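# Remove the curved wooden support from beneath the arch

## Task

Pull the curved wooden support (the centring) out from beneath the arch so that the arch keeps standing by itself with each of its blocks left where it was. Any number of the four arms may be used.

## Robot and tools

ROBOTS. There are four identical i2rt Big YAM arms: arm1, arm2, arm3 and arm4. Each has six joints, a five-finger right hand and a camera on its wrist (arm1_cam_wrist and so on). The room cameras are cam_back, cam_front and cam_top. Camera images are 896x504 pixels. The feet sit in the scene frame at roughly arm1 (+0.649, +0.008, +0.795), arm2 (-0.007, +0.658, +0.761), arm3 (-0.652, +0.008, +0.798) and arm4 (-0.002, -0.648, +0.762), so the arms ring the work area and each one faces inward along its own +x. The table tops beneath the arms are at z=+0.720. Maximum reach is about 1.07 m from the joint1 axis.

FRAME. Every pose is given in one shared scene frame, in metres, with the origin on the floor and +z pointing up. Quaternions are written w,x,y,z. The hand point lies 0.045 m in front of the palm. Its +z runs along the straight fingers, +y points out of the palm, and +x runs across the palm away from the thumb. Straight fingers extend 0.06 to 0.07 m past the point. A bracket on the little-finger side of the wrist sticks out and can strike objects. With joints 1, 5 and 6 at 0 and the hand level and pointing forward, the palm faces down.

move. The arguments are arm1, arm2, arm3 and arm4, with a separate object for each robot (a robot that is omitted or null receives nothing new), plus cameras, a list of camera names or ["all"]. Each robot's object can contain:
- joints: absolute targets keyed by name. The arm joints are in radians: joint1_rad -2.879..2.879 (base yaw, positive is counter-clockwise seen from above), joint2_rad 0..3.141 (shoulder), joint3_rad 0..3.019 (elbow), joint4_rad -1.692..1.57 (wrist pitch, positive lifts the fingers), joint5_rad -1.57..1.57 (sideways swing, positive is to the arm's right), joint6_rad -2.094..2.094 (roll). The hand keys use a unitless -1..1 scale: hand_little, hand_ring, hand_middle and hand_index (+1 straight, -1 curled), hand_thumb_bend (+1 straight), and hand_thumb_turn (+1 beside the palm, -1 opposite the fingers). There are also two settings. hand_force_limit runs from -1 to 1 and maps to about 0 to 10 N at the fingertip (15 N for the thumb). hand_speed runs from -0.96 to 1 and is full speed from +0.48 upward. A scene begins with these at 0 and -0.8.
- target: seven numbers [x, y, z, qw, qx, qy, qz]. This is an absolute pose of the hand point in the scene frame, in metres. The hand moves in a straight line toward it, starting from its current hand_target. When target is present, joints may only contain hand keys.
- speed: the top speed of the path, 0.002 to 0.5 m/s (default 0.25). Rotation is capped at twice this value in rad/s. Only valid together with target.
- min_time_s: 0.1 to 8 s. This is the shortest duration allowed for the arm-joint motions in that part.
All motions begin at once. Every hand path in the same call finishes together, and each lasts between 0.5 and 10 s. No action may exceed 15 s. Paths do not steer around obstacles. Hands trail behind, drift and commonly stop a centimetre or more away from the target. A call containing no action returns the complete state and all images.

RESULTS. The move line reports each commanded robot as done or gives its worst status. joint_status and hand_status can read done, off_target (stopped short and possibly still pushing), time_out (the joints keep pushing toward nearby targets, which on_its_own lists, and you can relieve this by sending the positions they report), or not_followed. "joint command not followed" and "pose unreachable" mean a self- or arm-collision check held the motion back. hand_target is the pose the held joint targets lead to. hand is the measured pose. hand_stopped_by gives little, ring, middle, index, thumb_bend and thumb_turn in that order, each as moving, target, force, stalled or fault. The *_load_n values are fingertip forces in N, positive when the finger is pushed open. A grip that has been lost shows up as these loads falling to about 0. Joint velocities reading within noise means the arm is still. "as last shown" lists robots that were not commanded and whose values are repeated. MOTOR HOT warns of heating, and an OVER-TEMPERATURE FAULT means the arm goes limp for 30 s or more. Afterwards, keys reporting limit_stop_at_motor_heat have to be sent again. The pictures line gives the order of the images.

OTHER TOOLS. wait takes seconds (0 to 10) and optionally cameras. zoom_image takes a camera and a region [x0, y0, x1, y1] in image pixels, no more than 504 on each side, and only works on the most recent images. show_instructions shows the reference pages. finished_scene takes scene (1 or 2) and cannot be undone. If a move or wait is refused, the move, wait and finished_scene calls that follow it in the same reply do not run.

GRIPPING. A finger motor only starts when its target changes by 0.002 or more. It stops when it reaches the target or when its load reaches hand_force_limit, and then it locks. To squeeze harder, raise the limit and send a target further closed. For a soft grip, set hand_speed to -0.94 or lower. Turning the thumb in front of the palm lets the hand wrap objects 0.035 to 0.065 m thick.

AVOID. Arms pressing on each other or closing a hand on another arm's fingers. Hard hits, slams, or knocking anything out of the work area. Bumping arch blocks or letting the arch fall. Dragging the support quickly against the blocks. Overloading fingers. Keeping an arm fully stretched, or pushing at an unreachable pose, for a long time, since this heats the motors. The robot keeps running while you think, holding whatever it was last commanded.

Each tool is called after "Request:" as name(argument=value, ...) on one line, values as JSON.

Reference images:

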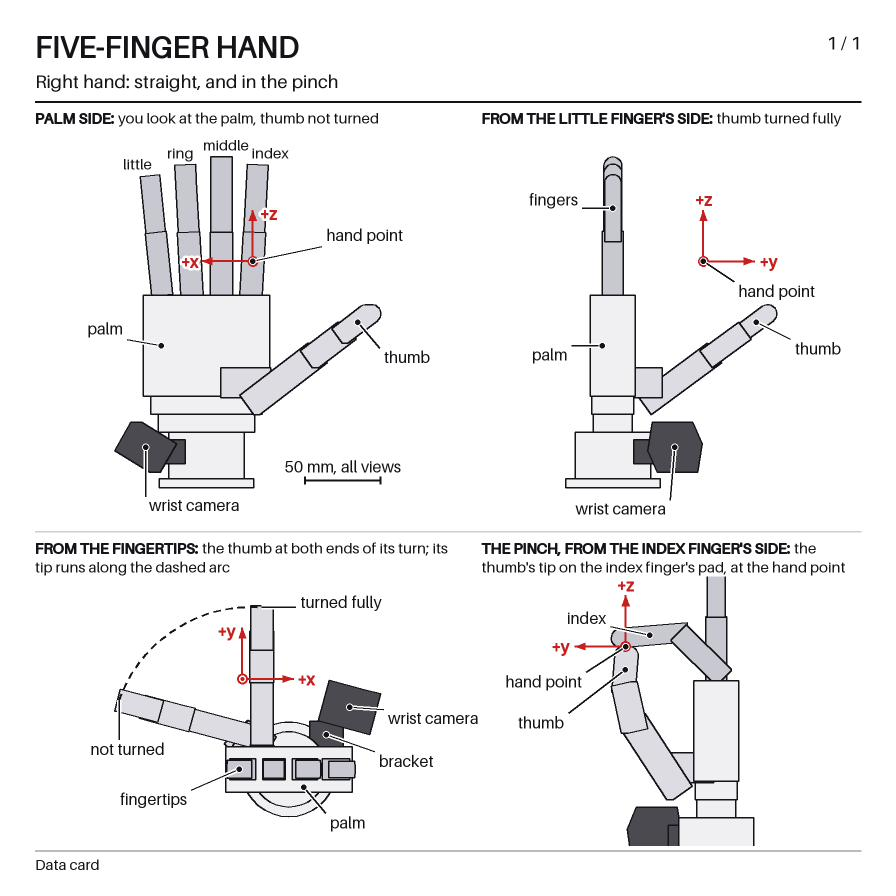

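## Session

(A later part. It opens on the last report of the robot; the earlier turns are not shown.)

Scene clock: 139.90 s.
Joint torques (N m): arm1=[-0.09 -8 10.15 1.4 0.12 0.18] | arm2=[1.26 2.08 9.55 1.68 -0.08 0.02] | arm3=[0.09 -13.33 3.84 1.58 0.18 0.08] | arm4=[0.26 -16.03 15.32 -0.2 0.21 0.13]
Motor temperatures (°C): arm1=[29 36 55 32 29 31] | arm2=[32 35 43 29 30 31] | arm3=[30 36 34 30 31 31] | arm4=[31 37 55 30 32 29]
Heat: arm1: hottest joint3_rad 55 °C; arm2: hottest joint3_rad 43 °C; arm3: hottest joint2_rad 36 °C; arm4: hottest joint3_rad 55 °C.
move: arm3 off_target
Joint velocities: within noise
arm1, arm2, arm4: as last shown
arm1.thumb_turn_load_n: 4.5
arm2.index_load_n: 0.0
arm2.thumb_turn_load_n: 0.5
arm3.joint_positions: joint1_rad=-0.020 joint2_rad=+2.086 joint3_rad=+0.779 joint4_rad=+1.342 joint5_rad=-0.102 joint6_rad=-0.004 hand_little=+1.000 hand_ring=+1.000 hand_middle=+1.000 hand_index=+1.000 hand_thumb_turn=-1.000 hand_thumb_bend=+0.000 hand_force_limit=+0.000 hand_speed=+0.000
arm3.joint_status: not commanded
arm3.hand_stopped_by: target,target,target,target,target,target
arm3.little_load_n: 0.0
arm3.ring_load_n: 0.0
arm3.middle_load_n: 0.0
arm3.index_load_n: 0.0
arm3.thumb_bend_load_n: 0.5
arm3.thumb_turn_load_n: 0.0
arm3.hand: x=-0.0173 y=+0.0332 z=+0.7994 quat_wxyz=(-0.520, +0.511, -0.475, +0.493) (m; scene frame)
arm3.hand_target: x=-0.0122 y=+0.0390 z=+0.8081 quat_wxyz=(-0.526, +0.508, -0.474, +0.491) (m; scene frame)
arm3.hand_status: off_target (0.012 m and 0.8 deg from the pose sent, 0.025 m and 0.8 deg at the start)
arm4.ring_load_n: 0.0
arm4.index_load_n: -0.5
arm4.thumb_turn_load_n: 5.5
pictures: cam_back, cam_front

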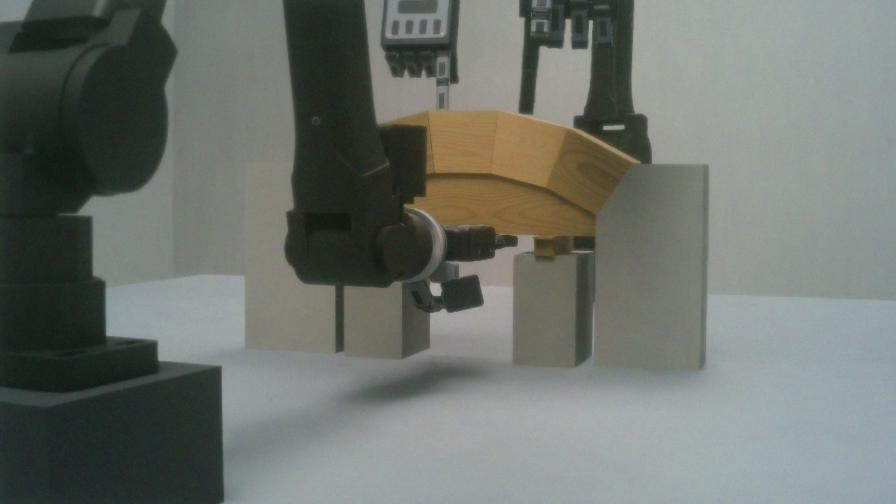

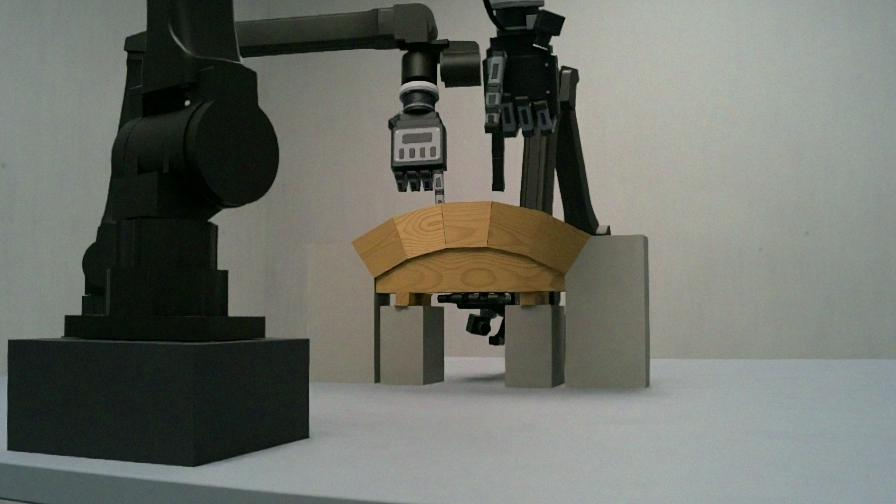

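Request:
move(arm3={"target": [-0.012, 0.039, 0.826, 0.5478, -0.4846, 0.4519, -0.5108], "speed": 0.03})

Request:
move(arm3={"target": [-0.012, 0.039, 0.842, 0.5478, -0.4846, 0.4519, -0.5108], "speed": 0.03}, arm4={"target": [-0.16, -0.102, 0.94, 0.0983, -0.7261, 0.6759, -0.0889], "speed": 0.12}, cameras=["cam_back", "cam_front", "cam_top"])

Request:
zoom_image(camera="cam_back", region=[420, 200, 620, 300])

Scene clock: 147.83 s.
Joint torques (N m): arm1=[0.56 -7.24 10.1 1.33 0.13 0.2] | arm2=[1.2 2.14 9.51 1.66 -0.07 0.02] | arm3=[0.38 -13.1 3.33 4.98 0.14 0.09] | arm4=[0.15 -16.21 15.34 -0.25 0.23 0.14]
Motor temperatures (°C): arm1=[29 36 55 32 29 31] | arm2=[32 35 43 29 30 31] | arm3=[30 36 34 30 31 31] | arm4=[31 37 56 30 32 29]
Heat: arm1: hottest joint3_rad 55 °C; arm2: hottest joint3_rad 43 °C; arm3: hottest joint2_rad 36 °C; arm4: hottest joint3_rad 56 °C.
move: arm3 off_target
Joint velocities: within noise
arm1, arm4: as last shown
arm1.thumb_bend_load_n: 2.0
arm1.thumb_turn_load_n: 5.0
arm2.joint_positions: joint1_rad=+0.122 joint2_rad=+0.609 joint3_rad=+1.415 joint4_rad=-1.185 joint5_rad=+0.064 joint6_rad=-1.396 hand_little=+1.000 hand_ring=+1.000 hand_middle=+1.000 hand_index=+1.000 hand_thumb_turn=+1.000 hand_thumb_bend=+1.000 hand_force_limit=+0.000 hand_speed=-0.800
arm2.joint_status: not commanded
arm2.hand_stopped_by: target,target,target,target,target,target
arm2.little_load_n: 0.0
arm2.ring_load_n: 0.0
arm2.middle_load_n: 0.0
arm2.index_load_n: 0.0
arm2.thumb_bend_load_n: 0.0
arm2.thumb_turn_load_n: -0.5
arm2.hand: x=-0.0395 y=+0.4041 z=+1.3025 quat_wxyz=(+0.347, +0.563, -0.607, +0.440) (m; scene frame)
arm2.hand_target: x=-0.0399 y=+0.4063 z=+1.3141 quat_wxyz=(+0.353, +0.558, -0.602, +0.449) (m; scene frame)
arm2.hand_status: not commanded
arm3.joint_positions: joint1_rad=-0.020 joint2_rad=+2.097 joint3_rad=+0.779 joint4_rad=+1.372 joint5_rad=-0.101 joint6_rad=+0.003 hand_little=+1.000 hand_ring=+1.000 hand_middle=+1.000 hand_index=+1.000 hand_thumb_turn=-1.000 hand_thumb_bend=+0.000 hand_force_limit=+0.000 hand_speed=+0.000
arm3.joint_status: not commanded
arm3.hand_stopped_by: target,target,target,target,target,target
arm3.little_load_n: -0.5
arm3.ring_load_n: 0.0
arm3.middle_load_n: 0.0
arm3.index_load_n: 0.0
arm3.thumb_bend_load_n: 0.0
arm3.thumb_turn_load_n: 0.0
arm3.hand: x=-0.0172 y=+0.0336 z=+0.8012 quat_wxyz=(-0.527, +0.504, -0.472, +0.496) (m; scene frame)
arm3.hand_target: x=-0.0125 y=+0.0390 z=+0.8258 quat_wxyz=(-0.548, +0.485, -0.452, +0.510) (m; scene frame)
arm3.hand_status: off_target (0.026 m and 4.3 deg from the pose sent, 0.028 m and 5.5 deg at the start)
arm4.index_load_n: 0.0
pictures: none

Scene clock: 149.43 s.
Joint torques (N m): arm1=[0.32 -7.06 10.04 1.39 0.11 0.21] | arm2=[1.08 2.08 9.52 1.68 -0.08 0.01] | arm3=[-0.21 -16.09 3.1 3.37 0.15 0.12] | arm4=[-1.08 -16.85 8.95 0.9 0.12 0.1]
Motor temperatures (°C): arm1=[29 36 55 32 29 31] | arm2=[32 35 43 29 30 31] | arm3=[30 36 34 30 31 31] | arm4=[31 37 55 30 32 29]
Heat: arm1: hottest joint3_rad 55 °C; arm2: hottest joint3_rad 43 °C; arm3: hottest joint2_rad 36 °C; arm4: hottest joint3_rad 55 °C.
move: arm3 off_target; arm4 off_target
Joint velocities: within noise
arm1.joint_positions: joint1_rad=-0.324 joint2_rad=+1.488 joint3_rad=+1.396 joint4_rad=-1.220 joint5_rad=-0.104 joint6_rad=-0.395 hand_little=-1.000 hand_ring=-1.000 hand_middle=-1.000 hand_index=+1.000 hand_thumb_turn=-0.949 hand_thumb_bend=+0.501 hand_force_limit=+0.000 hand_speed=+0.000
arm1.joint_status: not commanded
arm1.hand_stopped_by: target,target,target,target,target,target
arm1.little_load_n: 0.0
arm1.ring_load_n: 0.0
arm1.middle_load_n: -1.0
arm1.index_load_n: 0.0
arm1.thumb_bend_load_n: 2.5
arm1.thumb_turn_load_n: 5.0
arm1.hand: x=+0.2175 y=+0.1054 z=+0.9999 quat_wxyz=(+0.093, -0.652, -0.745, +0.106) (m; scene frame)
arm1.hand_target: x=+0.2107 y=+0.1099 z=+0.9962 quat_wxyz=(+0.099, -0.660, -0.737, +0.107) (m; scene frame)
arm1.hand_status: not commanded
arm2: as last shown
arm2.thumb_turn_load_n: 0.0
arm3.joint_positions: joint1_rad=-0.020 joint2_rad=+2.092 joint3_rad=+0.773 joint4_rad=+1.372 joint5_rad=-0.101 joint6_rad=+0.003 hand_little=+1.000 hand_ring=+1.000 hand_middle=+1.000 hand_index=+1.000 hand_thumb_turn=-1.000 hand_thumb_bend=+0.000 hand_force_limit=+0.000 hand_speed=+0.000
arm3.joint_status: not commanded
arm3.hand_stopped_by: target,target,target,target,target,target
arm3.little_load_n: -0.5
arm3.ring_load_n: -0.5
arm3.middle_load_n: -0.5
arm3.index_load_n: -0.5
arm3.thumb_bend_load_n: 0.0
arm3.thumb_turn_load_n: 0.0
arm3.hand: x=-0.0192 y=+0.0336 z=+0.8016 quat_wxyz=(-0.526, +0.505, -0.472, +0.496) (m; scene frame)
arm3.hand_target: x=-0.0124 y=+0.0390 z=+0.8409 quat_wxyz=(-0.548, +0.485, -0.452, +0.510) (m; scene frame)
arm3.hand_status: off_target (0.041 m and 4.5 deg from the pose sent, 0.042 m and 4.4 deg at the start)
arm4.joint_positions: joint1_rad=+0.264 joint2_rad=+1.758 joint3_rad=+1.678 joint4_rad=-1.545 joint5_rad=+0.250 joint6_rad=+1.757 hand_little=-1.000 hand_ring=-1.000 hand_middle=-1.000 hand_index=+1.000 hand_thumb_turn=-0.949 hand_thumb_bend=+0.501 hand_force_limit=+0.000 hand_speed=+0.000
arm4.joint_status: not commanded
arm4.hand_stopped_by: target,target,target,target,target,target
arm4.little_load_n: 0.0
arm4.ring_load_n: 0.0
arm4.middle_load_n: -1.0
arm4.index_load_n: 0.0
arm4.thumb_bend_load_n: 2.0
arm4.thumb_turn_load_n: 5.5
arm4.hand: x=-0.1660 y=-0.1075 z=+0.9499 quat_wxyz=(-0.100, +0.736, -0.664, +0.087) (m; scene frame)
arm4.hand_target: x=-0.1599 y=-0.1023 z=+0.9401 quat_wxyz=(-0.098, +0.726, -0.675, +0.089) (m; scene frame)
arm4.hand_status: off_target (0.013 m and 1.8 deg from the pose sent, 0.072 m and 11.0 deg at the start)
pictures: cam_back, cam_front, cam_top

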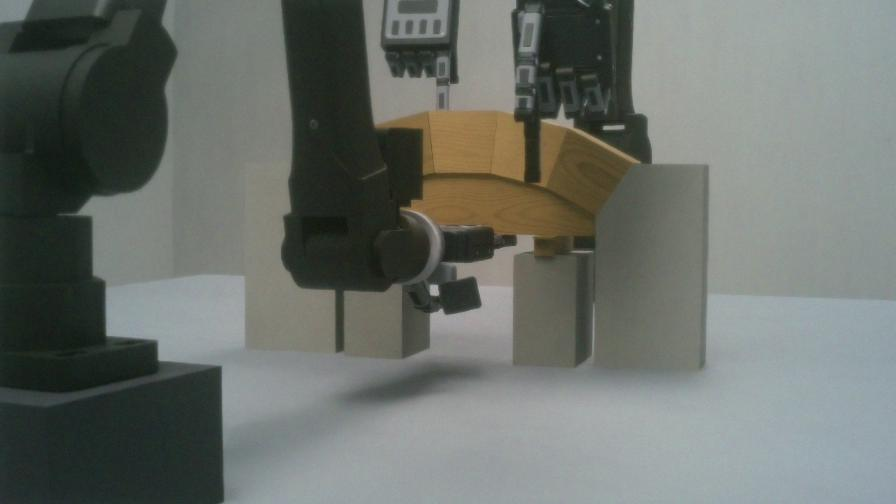

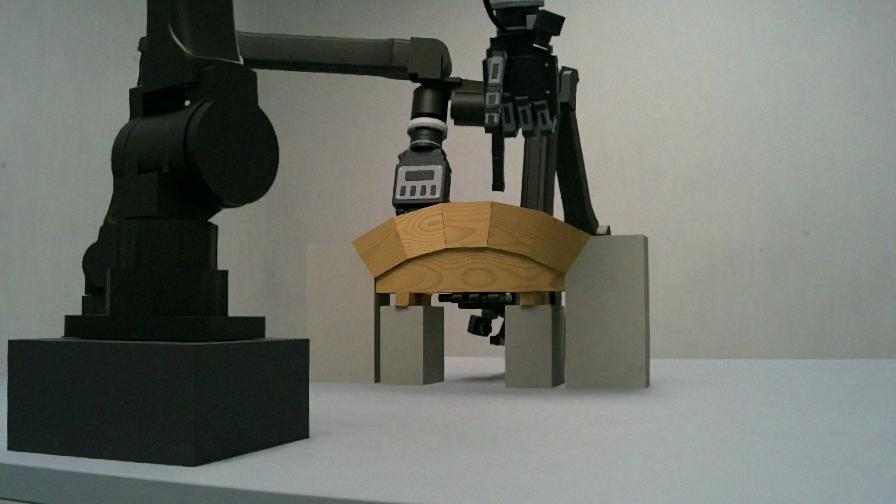

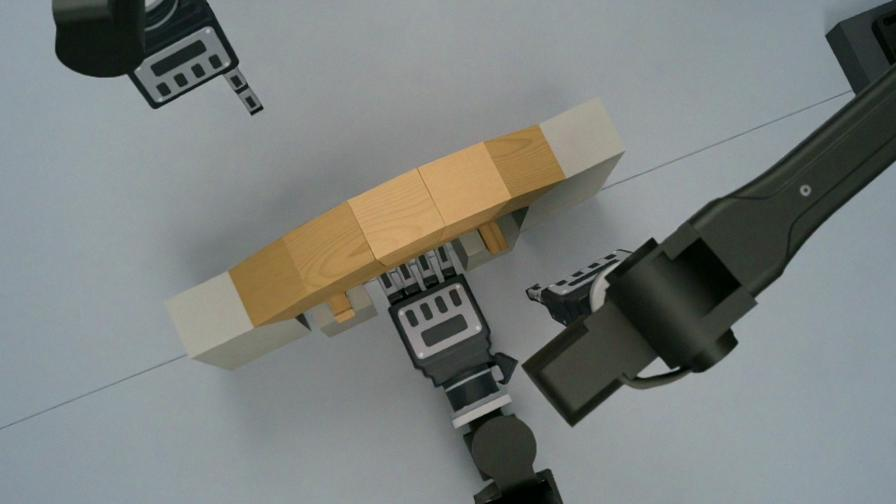

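Scaled by 2.520 from the camera's 896x504 image, which has a finer 1280x720 frame.

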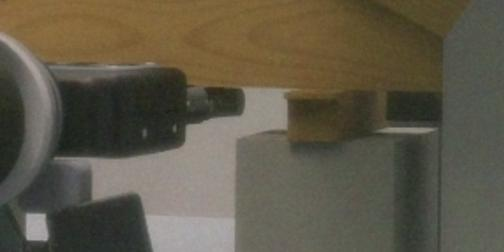

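Request:
move(arm4={"target": [-0.135, -0.101, 0.886, 0.0955, -0.7252, 0.6762, -0.089], "speed": 0.12}, cameras=["cam_back", "cam_top"])

Request:
zoom_image(camera="cam_back", region=[470, 190, 630, 290])

Scene clock: 157.07 s.
Joint torques (N m): arm1=[0.32 -7.82 10.19 1.46 0.11 0.2] | arm2=[1.26 2.26 9.5 1.63 -0.08 0.01] | arm3=[0.26 -15.97 3.11 3.44 0.15 0.12] | arm4=[-1.32 -15.91 8.47 0.85 0.1 -0.24]
Motor temperatures (°C): arm1=[29 36 55 32 29 31] | arm2=[32 35 43 29 30 31] | arm3=[30 37 34 30 31 31] | arm4=[31 37 54 30 32 29]
Heat: arm1: hottest joint3_rad 55 °C; arm2: hottest joint3_rad 43 °C; arm3: hottest joint2_rad 37 °C; arm4: hottest joint3_rad 54 °C.
move: arm4 off_target
Joint velocities: within noise
arm1, arm2, arm3: as last shown
arm4.joint_positions: joint1_rad=+0.215 joint2_rad=+1.763 joint3_rad=+1.551 joint4_rad=-1.398 joint5_rad=+0.249 joint6_rad=+1.754 hand_little=-1.000 hand_ring=-1.000 hand_middle=-1.000 hand_index=+1.000 hand_thumb_turn=-0.949 hand_thumb_bend=+0.501 hand_force_limit=+0.000 hand_speed=+0.000
arm4.joint_status: not commanded
arm4.hand_stopped_by: target,target,target,target,target,target
arm4.little_load_n: 0.0
arm4.ring_load_n: -0.5
arm4.middle_load_n: -1.0
arm4.index_load_n: 0.0
arm4.thumb_bend_load_n: 2.0
arm4.thumb_turn_load_n: 5.5
arm4.hand: x=-0.1387 y=-0.1011 z=+0.9000 quat_wxyz=(-0.101, +0.720, -0.681, +0.083) (m; scene frame)
arm4.hand_target: x=-0.1349 y=-0.1013 z=+0.8862 quat_wxyz=(-0.095, +0.725, -0.676, +0.089) (m; scene frame)
arm4.hand_status: off_target (0.014 m and 1.3 deg from the pose sent, 0.071 m and 2.0 deg at the start)
pictures: cam_back, cam_top

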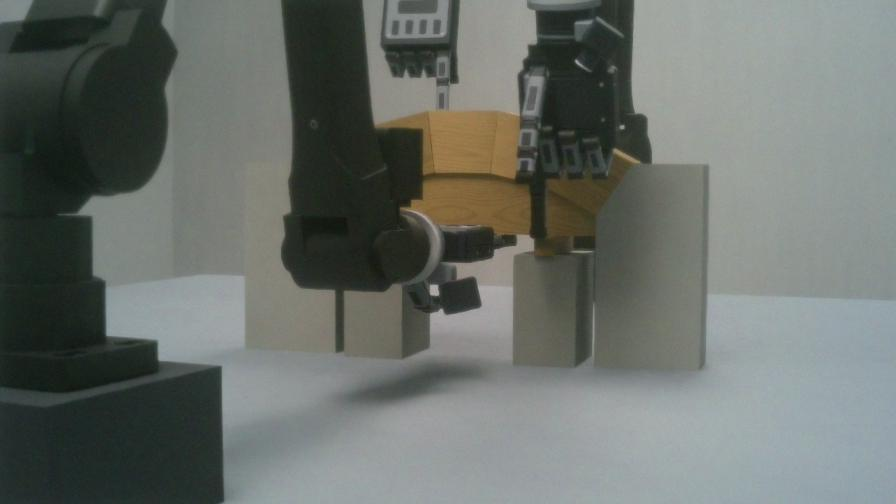

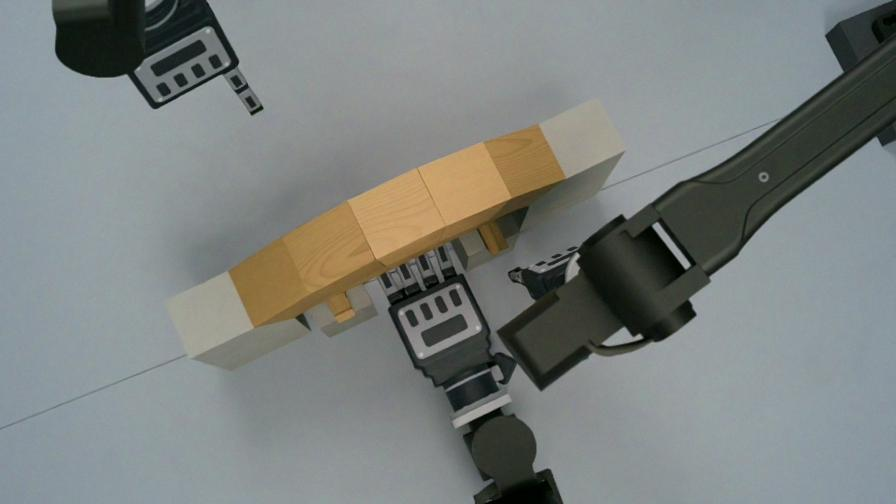

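Scaled by 3.150 from the camera's 896x504 image, which has a finer 1280x720 frame.

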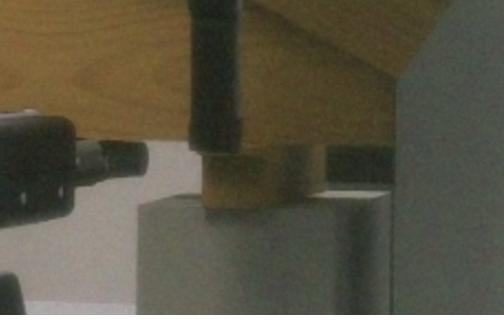

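Request:
move(arm4={"target": [-0.130, -0.098, 0.868, 0.0955, -0.7252, 0.6762, -0.089], "speed": 0.08}, cameras=["cam_back", "cam_top"])

Request:
zoom_image(camera="cam_back", region=[470, 190, 630, 290])

Scene clock: 166.47 s.
Joint torques (N m): arm1=[0.38 -7.71 10.19 1.54 0.1 0.23] | arm2=[1.2 2.02 9.54 1.65 -0.06 0.01] | arm3=[-0.03 -16.03 3.03 3.33 0.14 0.12] | arm4=[-1.32 -16.32 8.42 0.88 0.07 -0.23]
Motor temperatures (°C): arm1=[29 37 55 32 29 31] | arm2=[32 35 43 29 30 31] | arm3=[30 37 34 30 31 31] | arm4=[31 37 52 30 32 29]
Heat: arm1: hottest joint3_rad 55 °C; arm2: hottest joint3_rad 43 °C; arm3: hottest joint2_rad 37 °C; arm4: hottest joint3_rad 52 °C.
move: arm4 off_target
Joint velocities: within noise
arm1, arm2, arm3: as last shown
arm1.thumb_bend_load_n: 2.0
arm3.ring_load_n: 0.0
arm3.middle_load_n: 0.0
arm3.index_load_n: -1.0
arm4.joint_positions: joint1_rad=+0.207 joint2_rad=+1.779 joint3_rad=+1.524 joint4_rad=-1.353 joint5_rad=+0.249 joint6_rad=+1.744 hand_little=-1.000 hand_ring=-1.000 hand_middle=-1.000 hand_index=+1.000 hand_thumb_turn=-0.949 hand_thumb_bend=+0.501 hand_force_limit=+0.000 hand_speed=+0.000
arm4.joint_status: not commanded
arm4.hand_stopped_by: target,target,target,target,target,target
arm4.little_load_n: 0.0
arm4.ring_load_n: 0.0
arm4.middle_load_n: -1.0
arm4.index_load_n: 0.0
arm4.thumb_bend_load_n: 2.0
arm4.thumb_turn_load_n: 6.0
arm4.hand: x=-0.1349 y=-0.0980 z=+0.8820 quat_wxyz=(-0.101, +0.721, -0.681, +0.083) (m; scene frame)
arm4.hand_target: x=-0.1301 y=-0.0983 z=+0.8682 quat_wxyz=(-0.095, +0.725, -0.676, +0.089) (m; scene frame)
arm4.hand_status: off_target (0.015 m and 1.2 deg from the pose sent, 0.033 m and 1.3 deg at the start)
pictures: cam_back, cam_top

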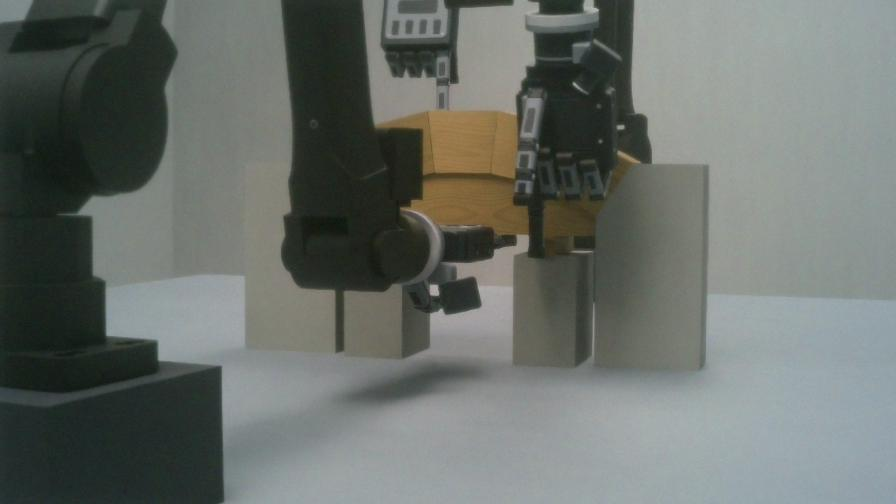

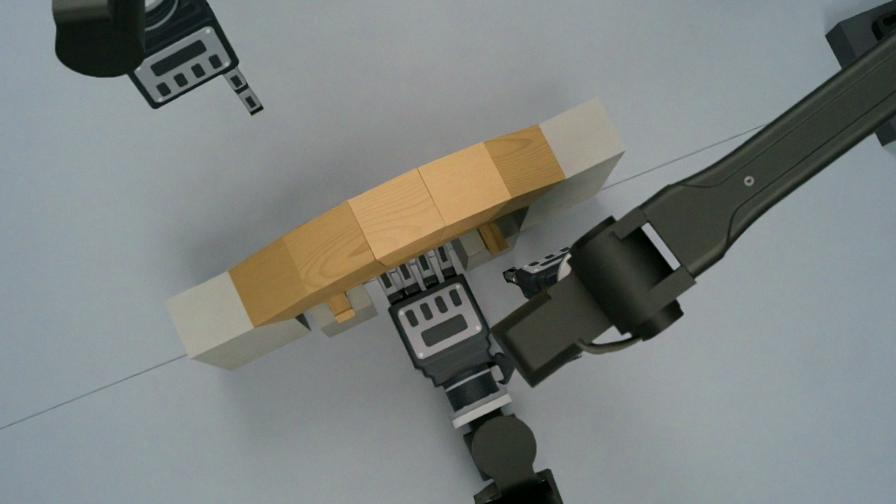

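Scaled by 3.150 from the camera's 896x504 image, which has a finer 1280x720 frame.

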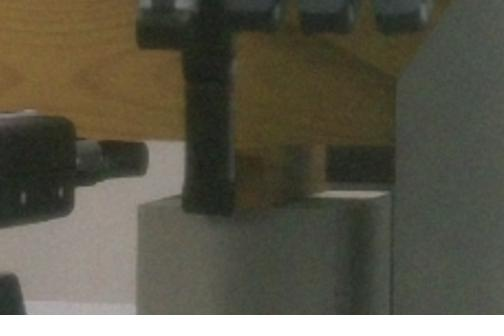

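Request:
move(arm4={"target": [-0.110, -0.098, 0.884, 0.0955, -0.7252, 0.6762, -0.089], "speed": 0.05}, cameras=["cam_back"])

Request:
zoom_image(camera="cam_back", region=[470, 190, 630, 290])

Scene clock: 173.60 s.
Joint torques (N m): arm1=[-0.26 -7.3 10.28 1.39 0.1 0.21] | arm2=[1.14 2.08 9.52 1.65 -0.08 0.02] | arm3=[0.03 -16.03 3.14 3.37 0.16 0.11] | arm4=[-1.08 -18.26 9.61 -0.03 0.16 -0.3]
Motor temperatures (°C): arm1=[29 37 55 32 29 31] | arm2=[32 35 43 29 30 31] | arm3=[30 37 34 30 31 31] | arm4=[31 37 51 30 32 29]
Heat: arm1: hottest joint3_rad 55 °C; arm2: hottest joint3_rad 43 °C; arm3: hottest joint2_rad 37 °C; arm4: hottest joint3_rad 51 °C.
move: arm4 done
Joint velocities: within noise
arm1, arm2, arm3: as last shown
arm1.thumb_bend_load_n: 2.5
arm2.little_load_n: 0.5
arm3.ring_load_n: -0.5
arm3.index_load_n: -0.5
arm4.joint_positions: joint1_rad=+0.168 joint2_rad=+1.779 joint3_rad=+1.524 joint4_rad=-1.352 joint5_rad=+0.249 joint6_rad=+1.706 hand_little=-1.000 hand_ring=-1.000 hand_middle=-1.000 hand_index=+1.000 hand_thumb_turn=-0.949 hand_thumb_bend=+0.501 hand_force_limit=+0.000 hand_speed=+0.000
arm4.joint_status: not commanded
arm4.hand_stopped_by: target,target,target,target,target,target
arm4.little_load_n: 0.0
arm4.ring_load_n: 0.0
arm4.middle_load_n: -1.0
arm4.index_load_n: 0.0
arm4.thumb_bend_load_n: 2.0
arm4.thumb_turn_load_n: 5.5
arm4.hand: x=-0.1145 y=-0.0955 z=+0.8819 quat_wxyz=(-0.098, +0.720, -0.681, +0.086) (m; scene frame)
arm4.hand_target: x=-0.1100 y=-0.0979 z=+0.8840 quat_wxyz=(-0.096, +0.725, -0.676, +0.089) (m; scene frame)
arm4.hand_status: done (0.006 m and 0.9 deg from the pose sent, 0.025 m and 1.2 deg at the start)
pictures: cam_back

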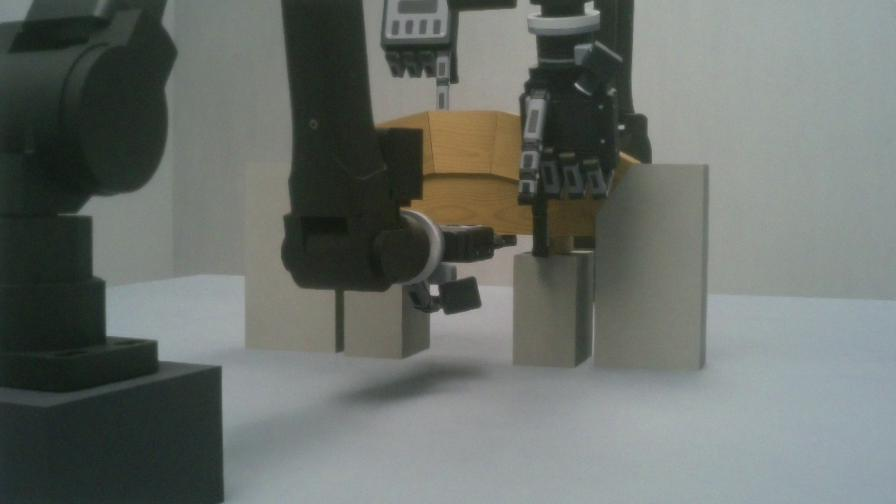

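Scaled by 3.150 from the camera's 896x504 image, which has a finer 1280x720 frame.

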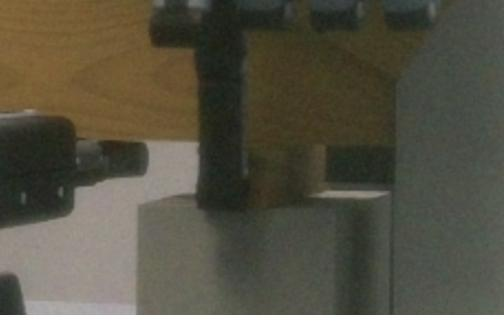

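Request:
move(arm4={"target": [-0.108, -0.100, 0.896, 0.0955, -0.7252, 0.6762, -0.089], "speed": 0.05})

Request:
move(arm4={"target": [-0.092, -0.099, 0.890, 0.0955, -0.7252, 0.6762, -0.089], "speed": 0.04}, cameras=["cam_back", "cam_top"])

Request:
zoom_image(camera="cam_back", region=[470, 190, 630, 290])

Scene clock: 178.93 s.
Joint torques (N m): arm1=[-0.09 -8 10.21 1.26 0.15 0.19] | arm2=[1.14 2.14 9.51 1.65 -0.08 0.01] | arm3=[0.38 -16.03 3.22 3.4 0.13 0.13] | arm4=[-1.2 -19.55 10.76 -0.16 0.13 -0.24]
Motor temperatures (°C): arm1=[29 37 55 32 29 31] | arm2=[32 35 43 29 30 31] | arm3=[30 38 34 30 31 31] | arm4=[31 38 50 30 32 29]
Heat: arm1: hottest joint3_rad 55 °C; arm2: hottest joint3_rad 43 °C; arm3: hottest joint2_rad 38 °C; arm4: hottest joint3_rad 50 °C.
move: arm4 off_target
Joint velocities: within noise
arm1, arm2, arm3: as last shown
arm2.little_load_n: 0.0
arm2.ring_load_n: 0.5
arm4.joint_positions: joint1_rad=+0.168 joint2_rad=+1.779 joint3_rad=+1.524 joint4_rad=-1.373 joint5_rad=+0.249 joint6_rad=+1.703 hand_little=-1.000 hand_ring=-1.000 hand_middle=-1.000 hand_index=+1.000 hand_thumb_turn=-0.949 hand_thumb_bend=+0.501 hand_force_limit=+0.000 hand_speed=+0.000
arm4.joint_status: not commanded
arm4.hand_stopped_by: target,target,target,target,target,target
arm4.little_load_n: 0.0
arm4.ring_load_n: 0.0
arm4.middle_load_n: -1.0
arm4.index_load_n: 0.0
arm4.thumb_bend_load_n: 2.0
arm4.thumb_turn_load_n: 6.0
arm4.hand: x=-0.1133 y=-0.1013 z=+0.8813 quat_wxyz=(-0.092, +0.722, -0.679, +0.094) (m; scene frame)
arm4.hand_target: x=-0.1080 y=-0.1001 z=+0.8958 quat_wxyz=(-0.096, +0.725, -0.676, +0.089) (m; scene frame)
arm4.hand_status: off_target (0.016 m and 0.9 deg from the pose sent, 0.016 m and 0.9 deg at the start)
pictures: none

Scene clock: 180.03 s.
Joint torques (N m): arm1=[0.21 -7.47 10.25 1.35 0.12 0.22] | arm2=[1.14 2.14 9.52 1.61 -0.08 0.02] | arm3=[0.03 -15.79 3.22 3.4 0.14 0.08] | arm4=[-1.38 -19.19 9.06 0.59 0.3 -0.23]
Motor temperatures (°C): arm1=[29 37 55 32 29 31] | arm2=[32 35 43 29 30 31] | arm3=[30 38 34 30 31 31] | arm4=[31 38 50 30 32 29]
Heat: arm1: hottest joint3_rad 55 °C; arm2: hottest joint3_rad 43 °C; arm3: hottest joint2_rad 38 °C; arm4: hottest joint3_rad 50 °C.
move: arm4 off_target
Joint velocities: within noise
arm1, arm2, arm3: as last shown
arm2.ring_load_n: 0.0
arm3.joint_positions: joint1_rad=-0.020 joint2_rad=+2.091 joint3_rad=+0.771 joint4_rad=+1.372 joint5_rad=-0.101 joint6_rad=+0.006 hand_little=+1.000 hand_ring=+1.000 hand_middle=+1.000 hand_index=+1.000 hand_thumb_turn=-1.000 hand_thumb_bend=+0.000 hand_force_limit=+0.000 hand_speed=+0.000
arm3.middle_load_n: -0.5
arm3.index_load_n: 0.0
arm3.hand: x=-0.0200 y=+0.0339 z=+0.8018 quat_wxyz=(-0.527, +0.504, -0.473, +0.494) (m; scene frame)
arm3.hand_target: x=-0.0124 y=+0.0390 z=+0.8411 quat_wxyz=(-0.548, +0.485, -0.452, +0.511) (m; scene frame)
arm4.joint_positions: joint1_rad=+0.140 joint2_rad=+1.778 joint3_rad=+1.524 joint4_rad=-1.373 joint5_rad=+0.246 joint6_rad=+1.669 hand_little=-1.000 hand_ring=-1.000 hand_middle=-1.000 hand_index=+1.000 hand_thumb_turn=-0.949 hand_thumb_bend=+0.501 hand_force_limit=+0.000 hand_speed=+0.000
arm4.joint_status: not commanded
arm4.hand_stopped_by: target,target,target,target,target,target
arm4.little_load_n: 0.0
arm4.ring_load_n: 0.0
arm4.middle_load_n: -1.0
arm4.index_load_n: -1.5
arm4.thumb_bend_load_n: 2.0
arm4.thumb_turn_load_n: 6.0
arm4.hand: x=-0.0997 y=-0.1006 z=+0.8816 quat_wxyz=(-0.088, +0.724, -0.677, +0.096) (m; scene frame)
arm4.hand_target: x=-0.0920 y=-0.0990 z=+0.8899 quat_wxyz=(-0.096, +0.725, -0.676, +0.089) (m; scene frame)
arm4.hand_status: off_target (0.011 m and 1.2 deg from the pose sent, 0.023 m and 0.9 deg at the start)
pictures: cam_back, cam_top

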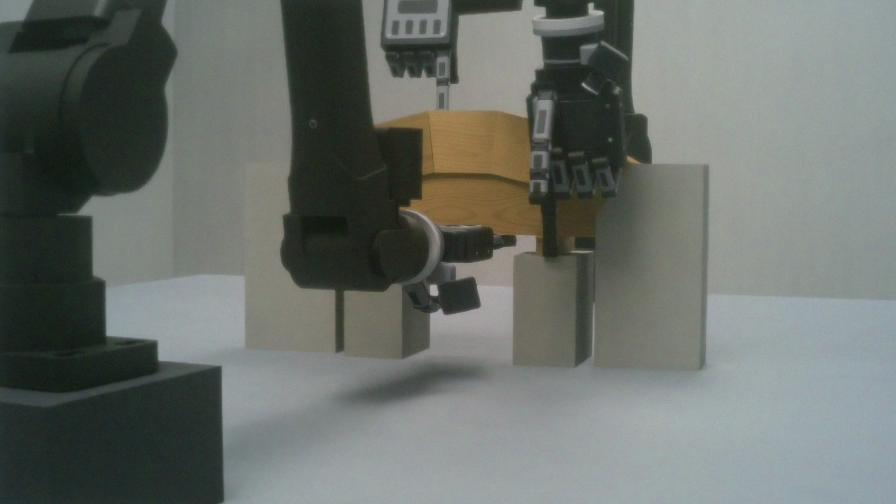

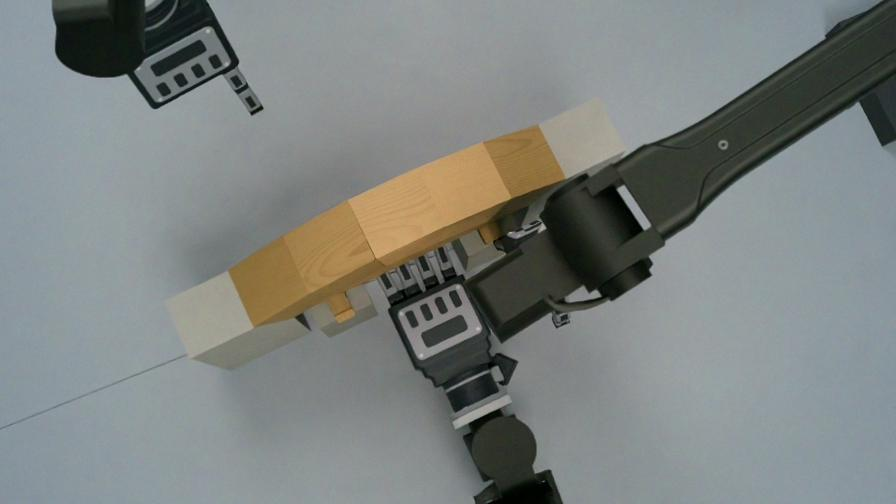

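Scaled by 3.150 from the camera's 896x504 image, which has a finer 1280x720 frame.

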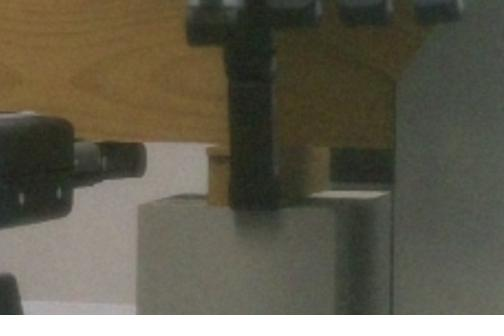

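Request:
move(arm4={"target": [-0.112, -0.093, 0.890, 0.0955, -0.7252, 0.6762, -0.089], "speed": 0.06})

Request:
move(arm4={"target": [-0.092, -0.092, 0.890, 0.0955, -0.7252, 0.6762, -0.089], "speed": 0.04}, cameras=["cam_back"])

Request:
zoom_image(camera="cam_back", region=[470, 190, 630, 290])

Scene clock: 188.13 s.
Joint torques (N m): arm1=[0.21 -7.36 10.11 1.44 0.13 0.19] | arm2=[1.26 2.2 9.54 1.66 -0.08 0.02] | arm3=[0.38 -16.15 3.25 3.17 0.18 0.1] | arm4=[0.79 -17.38 12.07 -0.08 0.21 0.1]
Motor temperatures (°C): arm1=[29 37 55 32 29 31] | arm2=[32 35 43 29 30 31] | arm3=[30 38 34 30 31 31] | arm4=[31 37 49 30 32 29]
Heat: arm1: hottest joint3_rad 55 °C; arm2: hottest joint3_rad 43 °C; arm3: hottest joint2_rad 38 °C; arm4: hottest joint3_rad 49 °C.
move: arm4 off_target
Joint velocities: within noise
arm1, arm2, arm3: as last shown
arm3.index_load_n: -0.5
arm4.joint_positions: joint1_rad=+0.152 joint2_rad=+1.778 joint3_rad=+1.524 joint4_rad=-1.373 joint5_rad=+0.247 joint6_rad=+1.668 hand_little=-1.000 hand_ring=-1.000 hand_middle=-1.000 hand_index=+1.000 hand_thumb_turn=-0.949 hand_thumb_bend=+0.501 hand_force_limit=+0.000 hand_speed=+0.000
arm4.joint_status: not commanded
arm4.hand_stopped_by: target,target,target,target,target,target
arm4.little_load_n: 0.0
arm4.ring_load_n: 0.0
arm4.middle_load_n: -1.0
arm4.index_load_n: 0.0
arm4.thumb_bend_load_n: 2.0
arm4.thumb_turn_load_n: 5.5
arm4.hand: x=-0.1059 y=-0.1018 z=+0.8816 quat_wxyz=(-0.089, +0.728, -0.673, +0.095) (m; scene frame)
arm4.hand_target: x=-0.1119 y=-0.0933 z=+0.8901 quat_wxyz=(-0.096, +0.725, -0.676, +0.089) (m; scene frame)
arm4.hand_status: off_target (0.014 m and 1.2 deg from the pose sent, 0.017 m and 1.2 deg at the start)
pictures: none

Scene clock: 189.13 s.
Joint torques (N m): arm1=[-0.03 -7.12 10.13 1.37 0.1 0.2] | arm2=[1.2 2.08 9.51 1.66 -0.07 0.01] | arm3=[-0.03 -15.91 3.29 3.44 0.16 0.09] | arm4=[-1.44 -17.79 11.17 0.46 0.27 -0.19]
Motor temperatures (°C): arm1=[29 37 55 32 29 31] | arm2=[32 35 43 29 30 31] | arm3=[30 38 34 30 31 31] | arm4=[31 37 49 30 32 29]
Heat: arm1: hottest joint3_rad 55 °C; arm2: hottest joint3_rad 43 °C; arm3: hottest joint2_rad 38 °C; arm4: hottest joint3_rad 49 °C.
move: arm4 off_target
Joint velocities: within noise
arm1, arm3: as last shown
arm2.joint_positions: joint1_rad=+0.122 joint2_rad=+0.609 joint3_rad=+1.415 joint4_rad=-1.185 joint5_rad=+0.064 joint6_rad=-1.396 hand_little=+1.000 hand_ring=+1.000 hand_middle=+1.000 hand_index=+1.000 hand_thumb_turn=+1.000 hand_thumb_bend=+1.000 hand_force_limit=+0.000 hand_speed=-0.800
arm2.joint_status: not commanded
arm2.hand_stopped_by: target,target,target,target,target,target
arm2.little_load_n: 0.0
arm2.ring_load_n: 0.0
arm2.middle_load_n: 0.0
arm2.index_load_n: 0.0
arm2.thumb_bend_load_n: 0.0
arm2.thumb_turn_load_n: 0.0
arm2.hand: x=-0.0395 y=+0.4041 z=+1.3025 quat_wxyz=(+0.347, +0.563, -0.607, +0.440) (m; scene frame)
arm2.hand_target: x=-0.0399 y=+0.4063 z=+1.3141 quat_wxyz=(+0.353, +0.558, -0.602, +0.449) (m; scene frame)
arm2.hand_status: not commanded
arm4.joint_positions: joint1_rad=+0.139 joint2_rad=+1.778 joint3_rad=+1.524 joint4_rad=-1.373 joint5_rad=+0.247 joint6_rad=+1.667 hand_little=-1.000 hand_ring=-1.000 hand_middle=-1.000 hand_index=+1.000 hand_thumb_turn=-0.949 hand_thumb_bend=+0.501 hand_force_limit=+0.000 hand_speed=+0.000
arm4.joint_status: not commanded
arm4.hand_stopped_by: target,target,target,target,target,target
arm4.little_load_n: 0.0
arm4.ring_load_n: 0.0
arm4.middle_load_n: -1.0
arm4.index_load_n: -1.5
arm4.thumb_bend_load_n: 2.0
arm4.thumb_turn_load_n: 6.0
arm4.hand: x=-0.0990 y=-0.1007 z=+0.8816 quat_wxyz=(-0.088, +0.725, -0.676, +0.096) (m; scene frame)
arm4.hand_target: x=-0.0919 y=-0.0922 z=+0.8901 quat_wxyz=(-0.096, +0.725, -0.676, +0.089) (m; scene frame)
arm4.hand_status: off_target (0.014 m and 1.2 deg from the pose sent, 0.019 m and 1.2 deg at the start)
pictures: cam_back

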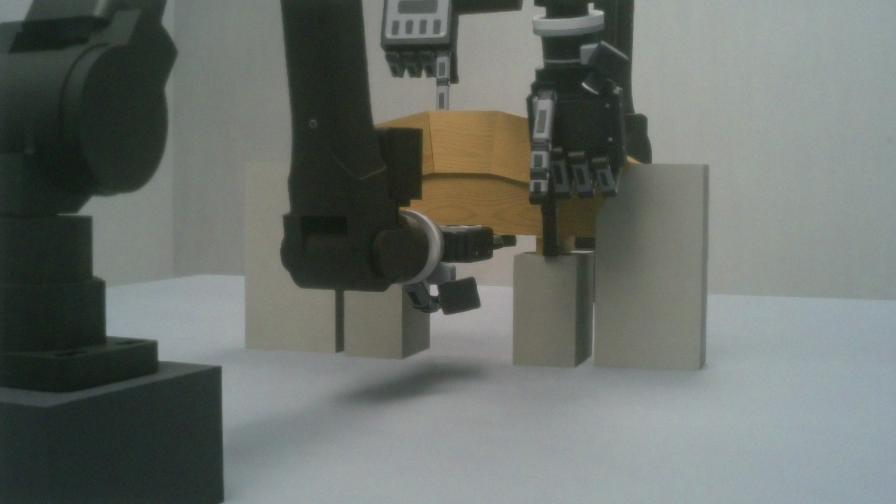

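Scaled by 3.150 from the camera's 896x504 image, which has a finer 1280x720 frame.

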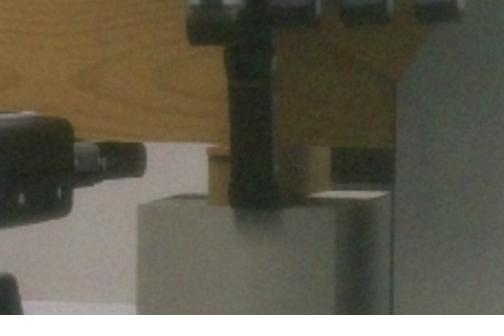

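Request:
move(arm4={"target": [-0.118, -0.082, 0.890, 0.0955, -0.7252, 0.6762, -0.089], "speed": 0.06}, cameras=["cam_back"])

Request:
zoom_image(camera="cam_back", region=[470, 190, 630, 290])

Scene clock: 196.53 s.
Joint torques (N m): arm1=[0.32 -7.59 10.17 1.37 0.12 0.17] | arm2=[1.26 2.2 9.57 1.63 -0.08 0.01] | arm3=[0.15 -15.62 3.32 3.34 0.16 0.08] | arm4=[0.38 -16.21 14.67 -0.34 0.1 0.13]
Motor temperatures (°C): arm1=[29 37 55 32 29 31] | arm2=[32 35 44 29 30 31] | arm3=[30 38 34 30 31 31] | arm4=[31 37 48 30 32 29]
Heat: arm1: hottest joint3_rad 55 °C; arm2: hottest joint3_rad 44 °C; arm3: hottest joint2_rad 38 °C; arm4: hottest joint3_rad 48 °C.
move: arm4 off_target
Joint velocities: within noise
arm1.joint_positions: joint1_rad=-0.324 joint2_rad=+1.488 joint3_rad=+1.396 joint4_rad=-1.220 joint5_rad=-0.104 joint6_rad=-0.395 hand_little=-1.000 hand_ring=-1.000 hand_middle=-1.000 hand_index=+1.000 hand_thumb_turn=-0.949 hand_thumb_bend=+0.501 hand_force_limit=+0.000 hand_speed=+0.000
arm1.joint_status: not commanded
arm1.hand_stopped_by: target,target,target,target,target,target
arm1.little_load_n: 0.0
arm1.ring_load_n: 0.0
arm1.middle_load_n: -1.0
arm1.index_load_n: 0.0
arm1.thumb_bend_load_n: 2.0
arm1.thumb_turn_load_n: 5.0
arm1.hand: x=+0.2175 y=+0.1054 z=+0.9999 quat_wxyz=(+0.093, -0.652, -0.745, +0.106) (m; scene frame)
arm1.hand_target: x=+0.2107 y=+0.1099 z=+0.9962 quat_wxyz=(+0.099, -0.660, -0.737, +0.107) (m; scene frame)
arm1.hand_status: not commanded
arm2: as last shown
arm3.joint_positions: joint1_rad=-0.020 joint2_rad=+2.091 joint3_rad=+0.771 joint4_rad=+1.372 joint5_rad=-0.101 joint6_rad=+0.006 hand_little=+1.000 hand_ring=+1.000 hand_middle=+1.000 hand_index=+1.000 hand_thumb_turn=-1.000 hand_thumb_bend=+0.000 hand_force_limit=+0.000 hand_speed=+0.000
arm3.joint_status: not commanded
arm3.hand_stopped_by: target,target,target,target,target,target
arm3.little_load_n: -0.5
arm3.ring_load_n: -0.5
arm3.middle_load_n: -0.5
arm3.index_load_n: -0.5
arm3.thumb_bend_load_n: 0.0
arm3.thumb_turn_load_n: 0.0
arm3.hand: x=-0.0200 y=+0.0339 z=+0.8018 quat_wxyz=(-0.527, +0.504, -0.473, +0.494) (m; scene frame)
arm3.hand_target: x=-0.0124 y=+0.0390 z=+0.8411 quat_wxyz=(-0.548, +0.485, -0.452, +0.511) (m; scene frame)
arm3.hand_status: not commanded
arm4.joint_positions: joint1_rad=+0.160 joint2_rad=+1.794 joint3_rad=+1.535 joint4_rad=-1.378 joint5_rad=+0.249 joint6_rad=+1.672 hand_little=-1.000 hand_ring=-1.000 hand_middle=-1.000 hand_index=+1.000 hand_thumb_turn=-0.949 hand_thumb_bend=+0.501 hand_force_limit=+0.000 hand_speed=+0.000
arm4.joint_status: not commanded
arm4.hand_stopped_by: target,target,target,target,target,target
arm4.little_load_n: 0.0
arm4.ring_load_n: 0.0
arm4.middle_load_n: -1.0
arm4.index_load_n: 0.0
arm4.thumb_bend_load_n: 2.0
arm4.thumb_turn_load_n: 5.5
arm4.hand: x=-0.1101 y=-0.0998 z=+0.8775 quat_wxyz=(-0.087, +0.730, -0.670, +0.099) (m; scene frame)
arm4.hand_target: x=-0.1178 y=-0.0829 z=+0.8902 quat_wxyz=(-0.096, +0.725, -0.676, +0.088) (m; scene frame)
arm4.hand_status: off_target (0.023 m and 1.8 deg from the pose sent, 0.028 m and 1.2 deg at the start)
pictures: cam_back

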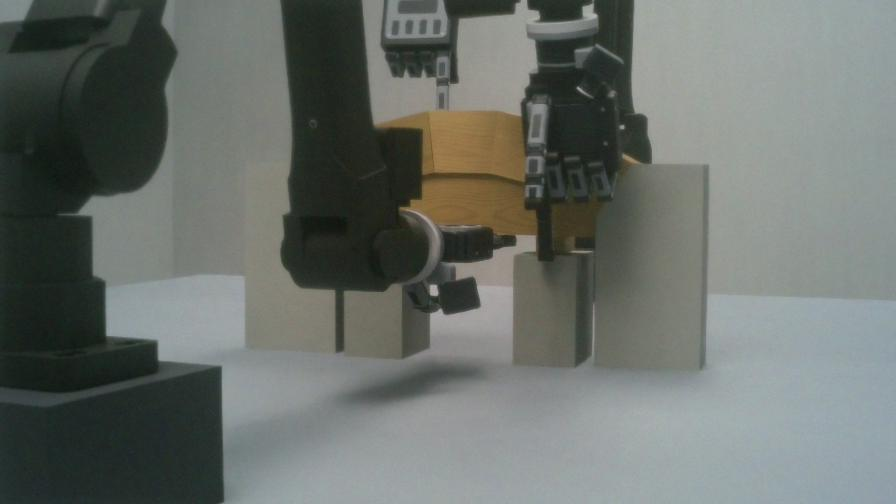

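Scaled by 3.150 from the camera's 896x504 image, which has a finer 1280x720 frame.

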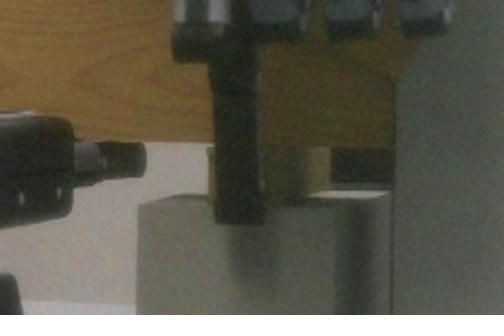

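Request:
move(arm4={"target": [-0.120, -0.082, 0.915, 0.0955, -0.7252, 0.6762, -0.089], "speed": 0.1})

Request:
move(arm4={"target": [-0.112, -0.093, 0.875, 0.0955, -0.7252, 0.6762, -0.089], "speed": 0.06}, cameras=["cam_back"])

Request:
zoom_image(camera="cam_back", region=[470, 190, 630, 290])

Scene clock: 203.70 s.
Joint torques (N m): arm1=[0.44 -7.36 10 1.28 0.15 0.19] | arm2=[1.14 2.08 9.5 1.66 -0.08 0.02] | arm3=[-0.21 -15.97 3.21 3.45 0.16 0.09] | arm4=[0.62 -17.26 14.75 -0.4 0.11 0.15]
Motor temperatures (°C): arm1=[29 37 55 32 29 31] | arm2=[32 35 44 29 30 31] | arm3=[30 38 34 30 31 31] | arm4=[31 38 49 30 32 29]
Heat: arm1: hottest joint3_rad 55 °C; arm2: hottest joint3_rad 44 °C; arm3: hottest joint2_rad 38 °C; arm4: hottest joint3_rad 49 °C.
move: arm4 off_target
Joint velocities: within noise
arm1, arm2, arm3: as last shown
arm1.thumb_bend_load_n: 2.5
arm3.little_load_n: -1.0
arm4.joint_positions: joint1_rad=+0.160 joint2_rad=+1.794 joint3_rad=+1.587 joint4_rad=-1.442 joint5_rad=+0.249 joint6_rad=+1.675 hand_little=-1.000 hand_ring=-1.000 hand_middle=-1.000 hand_index=+1.000 hand_thumb_turn=-0.949 hand_thumb_bend=+0.501 hand_force_limit=+0.000 hand_speed=+0.000
arm4.joint_status: not commanded
arm4.hand_stopped_by: target,target,target,target,target,target
arm4.little_load_n: 0.0
arm4.ring_load_n: 0.0
arm4.middle_load_n: -1.0
arm4.index_load_n: 0.0
arm4.thumb_bend_load_n: 2.0
arm4.thumb_turn_load_n: 5.5
arm4.hand: x=-0.1108 y=-0.0989 z=+0.8965 quat_wxyz=(-0.084, +0.730, -0.671, +0.104) (m; scene frame)
arm4.hand_target: x=-0.1198 y=-0.0831 z=+0.9152 quat_wxyz=(-0.096, +0.725, -0.676, +0.088) (m; scene frame)
arm4.hand_status: off_target (0.027 m and 2.4 deg from the pose sent, 0.043 m and 1.8 deg at the start)
pictures: none

Scene clock: 205.03 s.
Joint torques (N m): arm1=[0.32 -7.77 10.14 1.33 0.13 0.2] | arm2=[1.26 2.2 9.54 1.66 -0.08 0.02] | arm3=[0.03 -15.85 3.32 3.38 0.15 0.12] | arm4=[0.03 -18.14 8.4 0.77 0.14 0.03]
Motor temperatures (°C): arm1=[29 37 55 32 29 31] | arm2=[32 35 44 29 30 31] | arm3=[30 38 34 30 31 31] | arm4=[31 38 49 30 32 29]
Heat: arm1: hottest joint3_rad 55 °C; arm2: hottest joint3_rad 44 °C; arm3: hottest joint2_rad 38 °C; arm4: hottest joint3_rad 49 °C.
move: arm4 done
Joint velocities: within noise
arm1, arm2, arm3: as last shown
arm1.little_load_n: 0.5
arm3.little_load_n: -0.5
arm3.middle_load_n: 0.0
arm4.joint_positions: joint1_rad=+0.160 joint2_rad=+1.794 joint3_rad=+1.540 joint4_rad=-1.361 joint5_rad=+0.249 joint6_rad=+1.675 hand_little=-1.000 hand_ring=-1.000 hand_middle=-1.000 hand_index=+1.000 hand_thumb_turn=-0.949 hand_thumb_bend=+0.501 hand_force_limit=+0.000 hand_speed=+0.000
arm4.joint_status: not commanded
arm4.hand_stopped_by: target,target,target,target,target,target
arm4.little_load_n: 0.0
arm4.ring_load_n: 0.0
arm4.middle_load_n: -1.0
arm4.index_load_n: 0.0
arm4.thumb_bend_load_n: 2.0
arm4.thumb_turn_load_n: 6.0
arm4.hand: x=-0.1117 y=-0.0932 z=+0.8798 quat_wxyz=(-0.094, +0.729, -0.672, +0.090) (m; scene frame)
arm4.hand_target: x=-0.1120 y=-0.0930 z=+0.8751 quat_wxyz=(-0.095, +0.725, -0.676, +0.089) (m; scene frame)
arm4.hand_status: done (0.005 m and 0.6 deg from the pose sent, 0.022 m and 2.4 deg at the start)
pictures: cam_back

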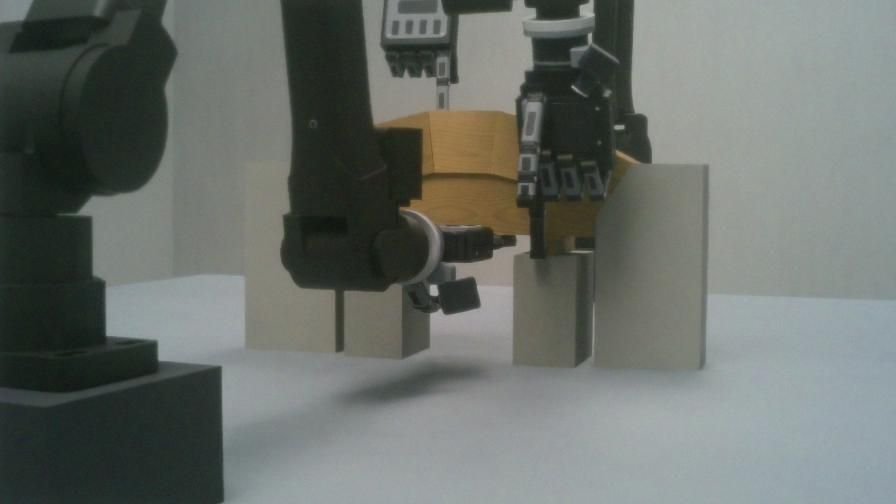

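Scaled by 3.150 from the camera's 896x504 image, which has a finer 1280x720 frame.

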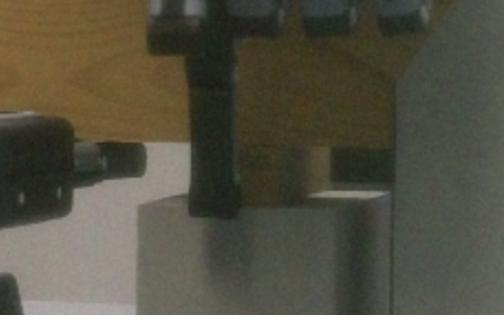

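Request:
move(arm4={"joints": {"joint3_rad": 1.575}, "min_time_s": 0.5})

Scene clock: 210.73 s.
Joint torques (N m): arm1=[-0.26 -7.24 10.11 1.32 0.11 0.24] | arm2=[1.14 2.14 9.52 1.63 -0.07 0.01] | arm3=[-0.03 -15.85 3.32 3.28 0.14 0.07] | arm4=[-0.38 -18.26 12.62 0.83 0.15 0.06]
Motor temperatures (°C): arm1=[29 37 55 32 29 31] | arm2=[32 35 44 29 30 31] | arm3=[30 38 34 30 31 31] | arm4=[31 38 48 30 32 29]
Heat: arm1: hottest joint3_rad 55 °C; arm2: hottest joint3_rad 44 °C; arm3: hottest joint2_rad 38 °C; arm4: hottest joint3_rad 48 °C.
move: arm4 done
Joint velocities: within noise
arm1, arm2, arm3: as last shown
arm1.little_load_n: 0.0
arm1.ring_load_n: 0.5
arm3.middle_load_n: -0.5
arm4.joint_positions: joint1_rad=+0.160 joint2_rad=+1.794 joint3_rad=+1.540 joint4_rad=-1.361 joint5_rad=+0.249 joint6_rad=+1.675 hand_little=-1.000 hand_ring=-1.000 hand_middle=-1.000 hand_index=+1.000 hand_thumb_turn=-0.949 hand_thumb_bend=+0.501 hand_force_limit=+0.000 hand_speed=+0.000
arm4.joint_status: all done
arm4.hand_stopped_by: target,target,target,target,target,target
arm4.little_load_n: 0.0
arm4.ring_load_n: 0.5
arm4.middle_load_n: -1.0
arm4.index_load_n: 0.0
arm4.thumb_bend_load_n: 2.0
arm4.thumb_turn_load_n: 5.5
arm4.hand: x=-0.1117 y=-0.0932 z=+0.8798 quat_wxyz=(-0.094, +0.729, -0.672, +0.090) (m; scene frame)
arm4.hand_target: x=-0.1153 y=-0.0760 z=+0.8945 quat_wxyz=(-0.109, +0.723, -0.678, +0.070) (m; scene frame)
arm4.hand_status: not commanded
pictures: none


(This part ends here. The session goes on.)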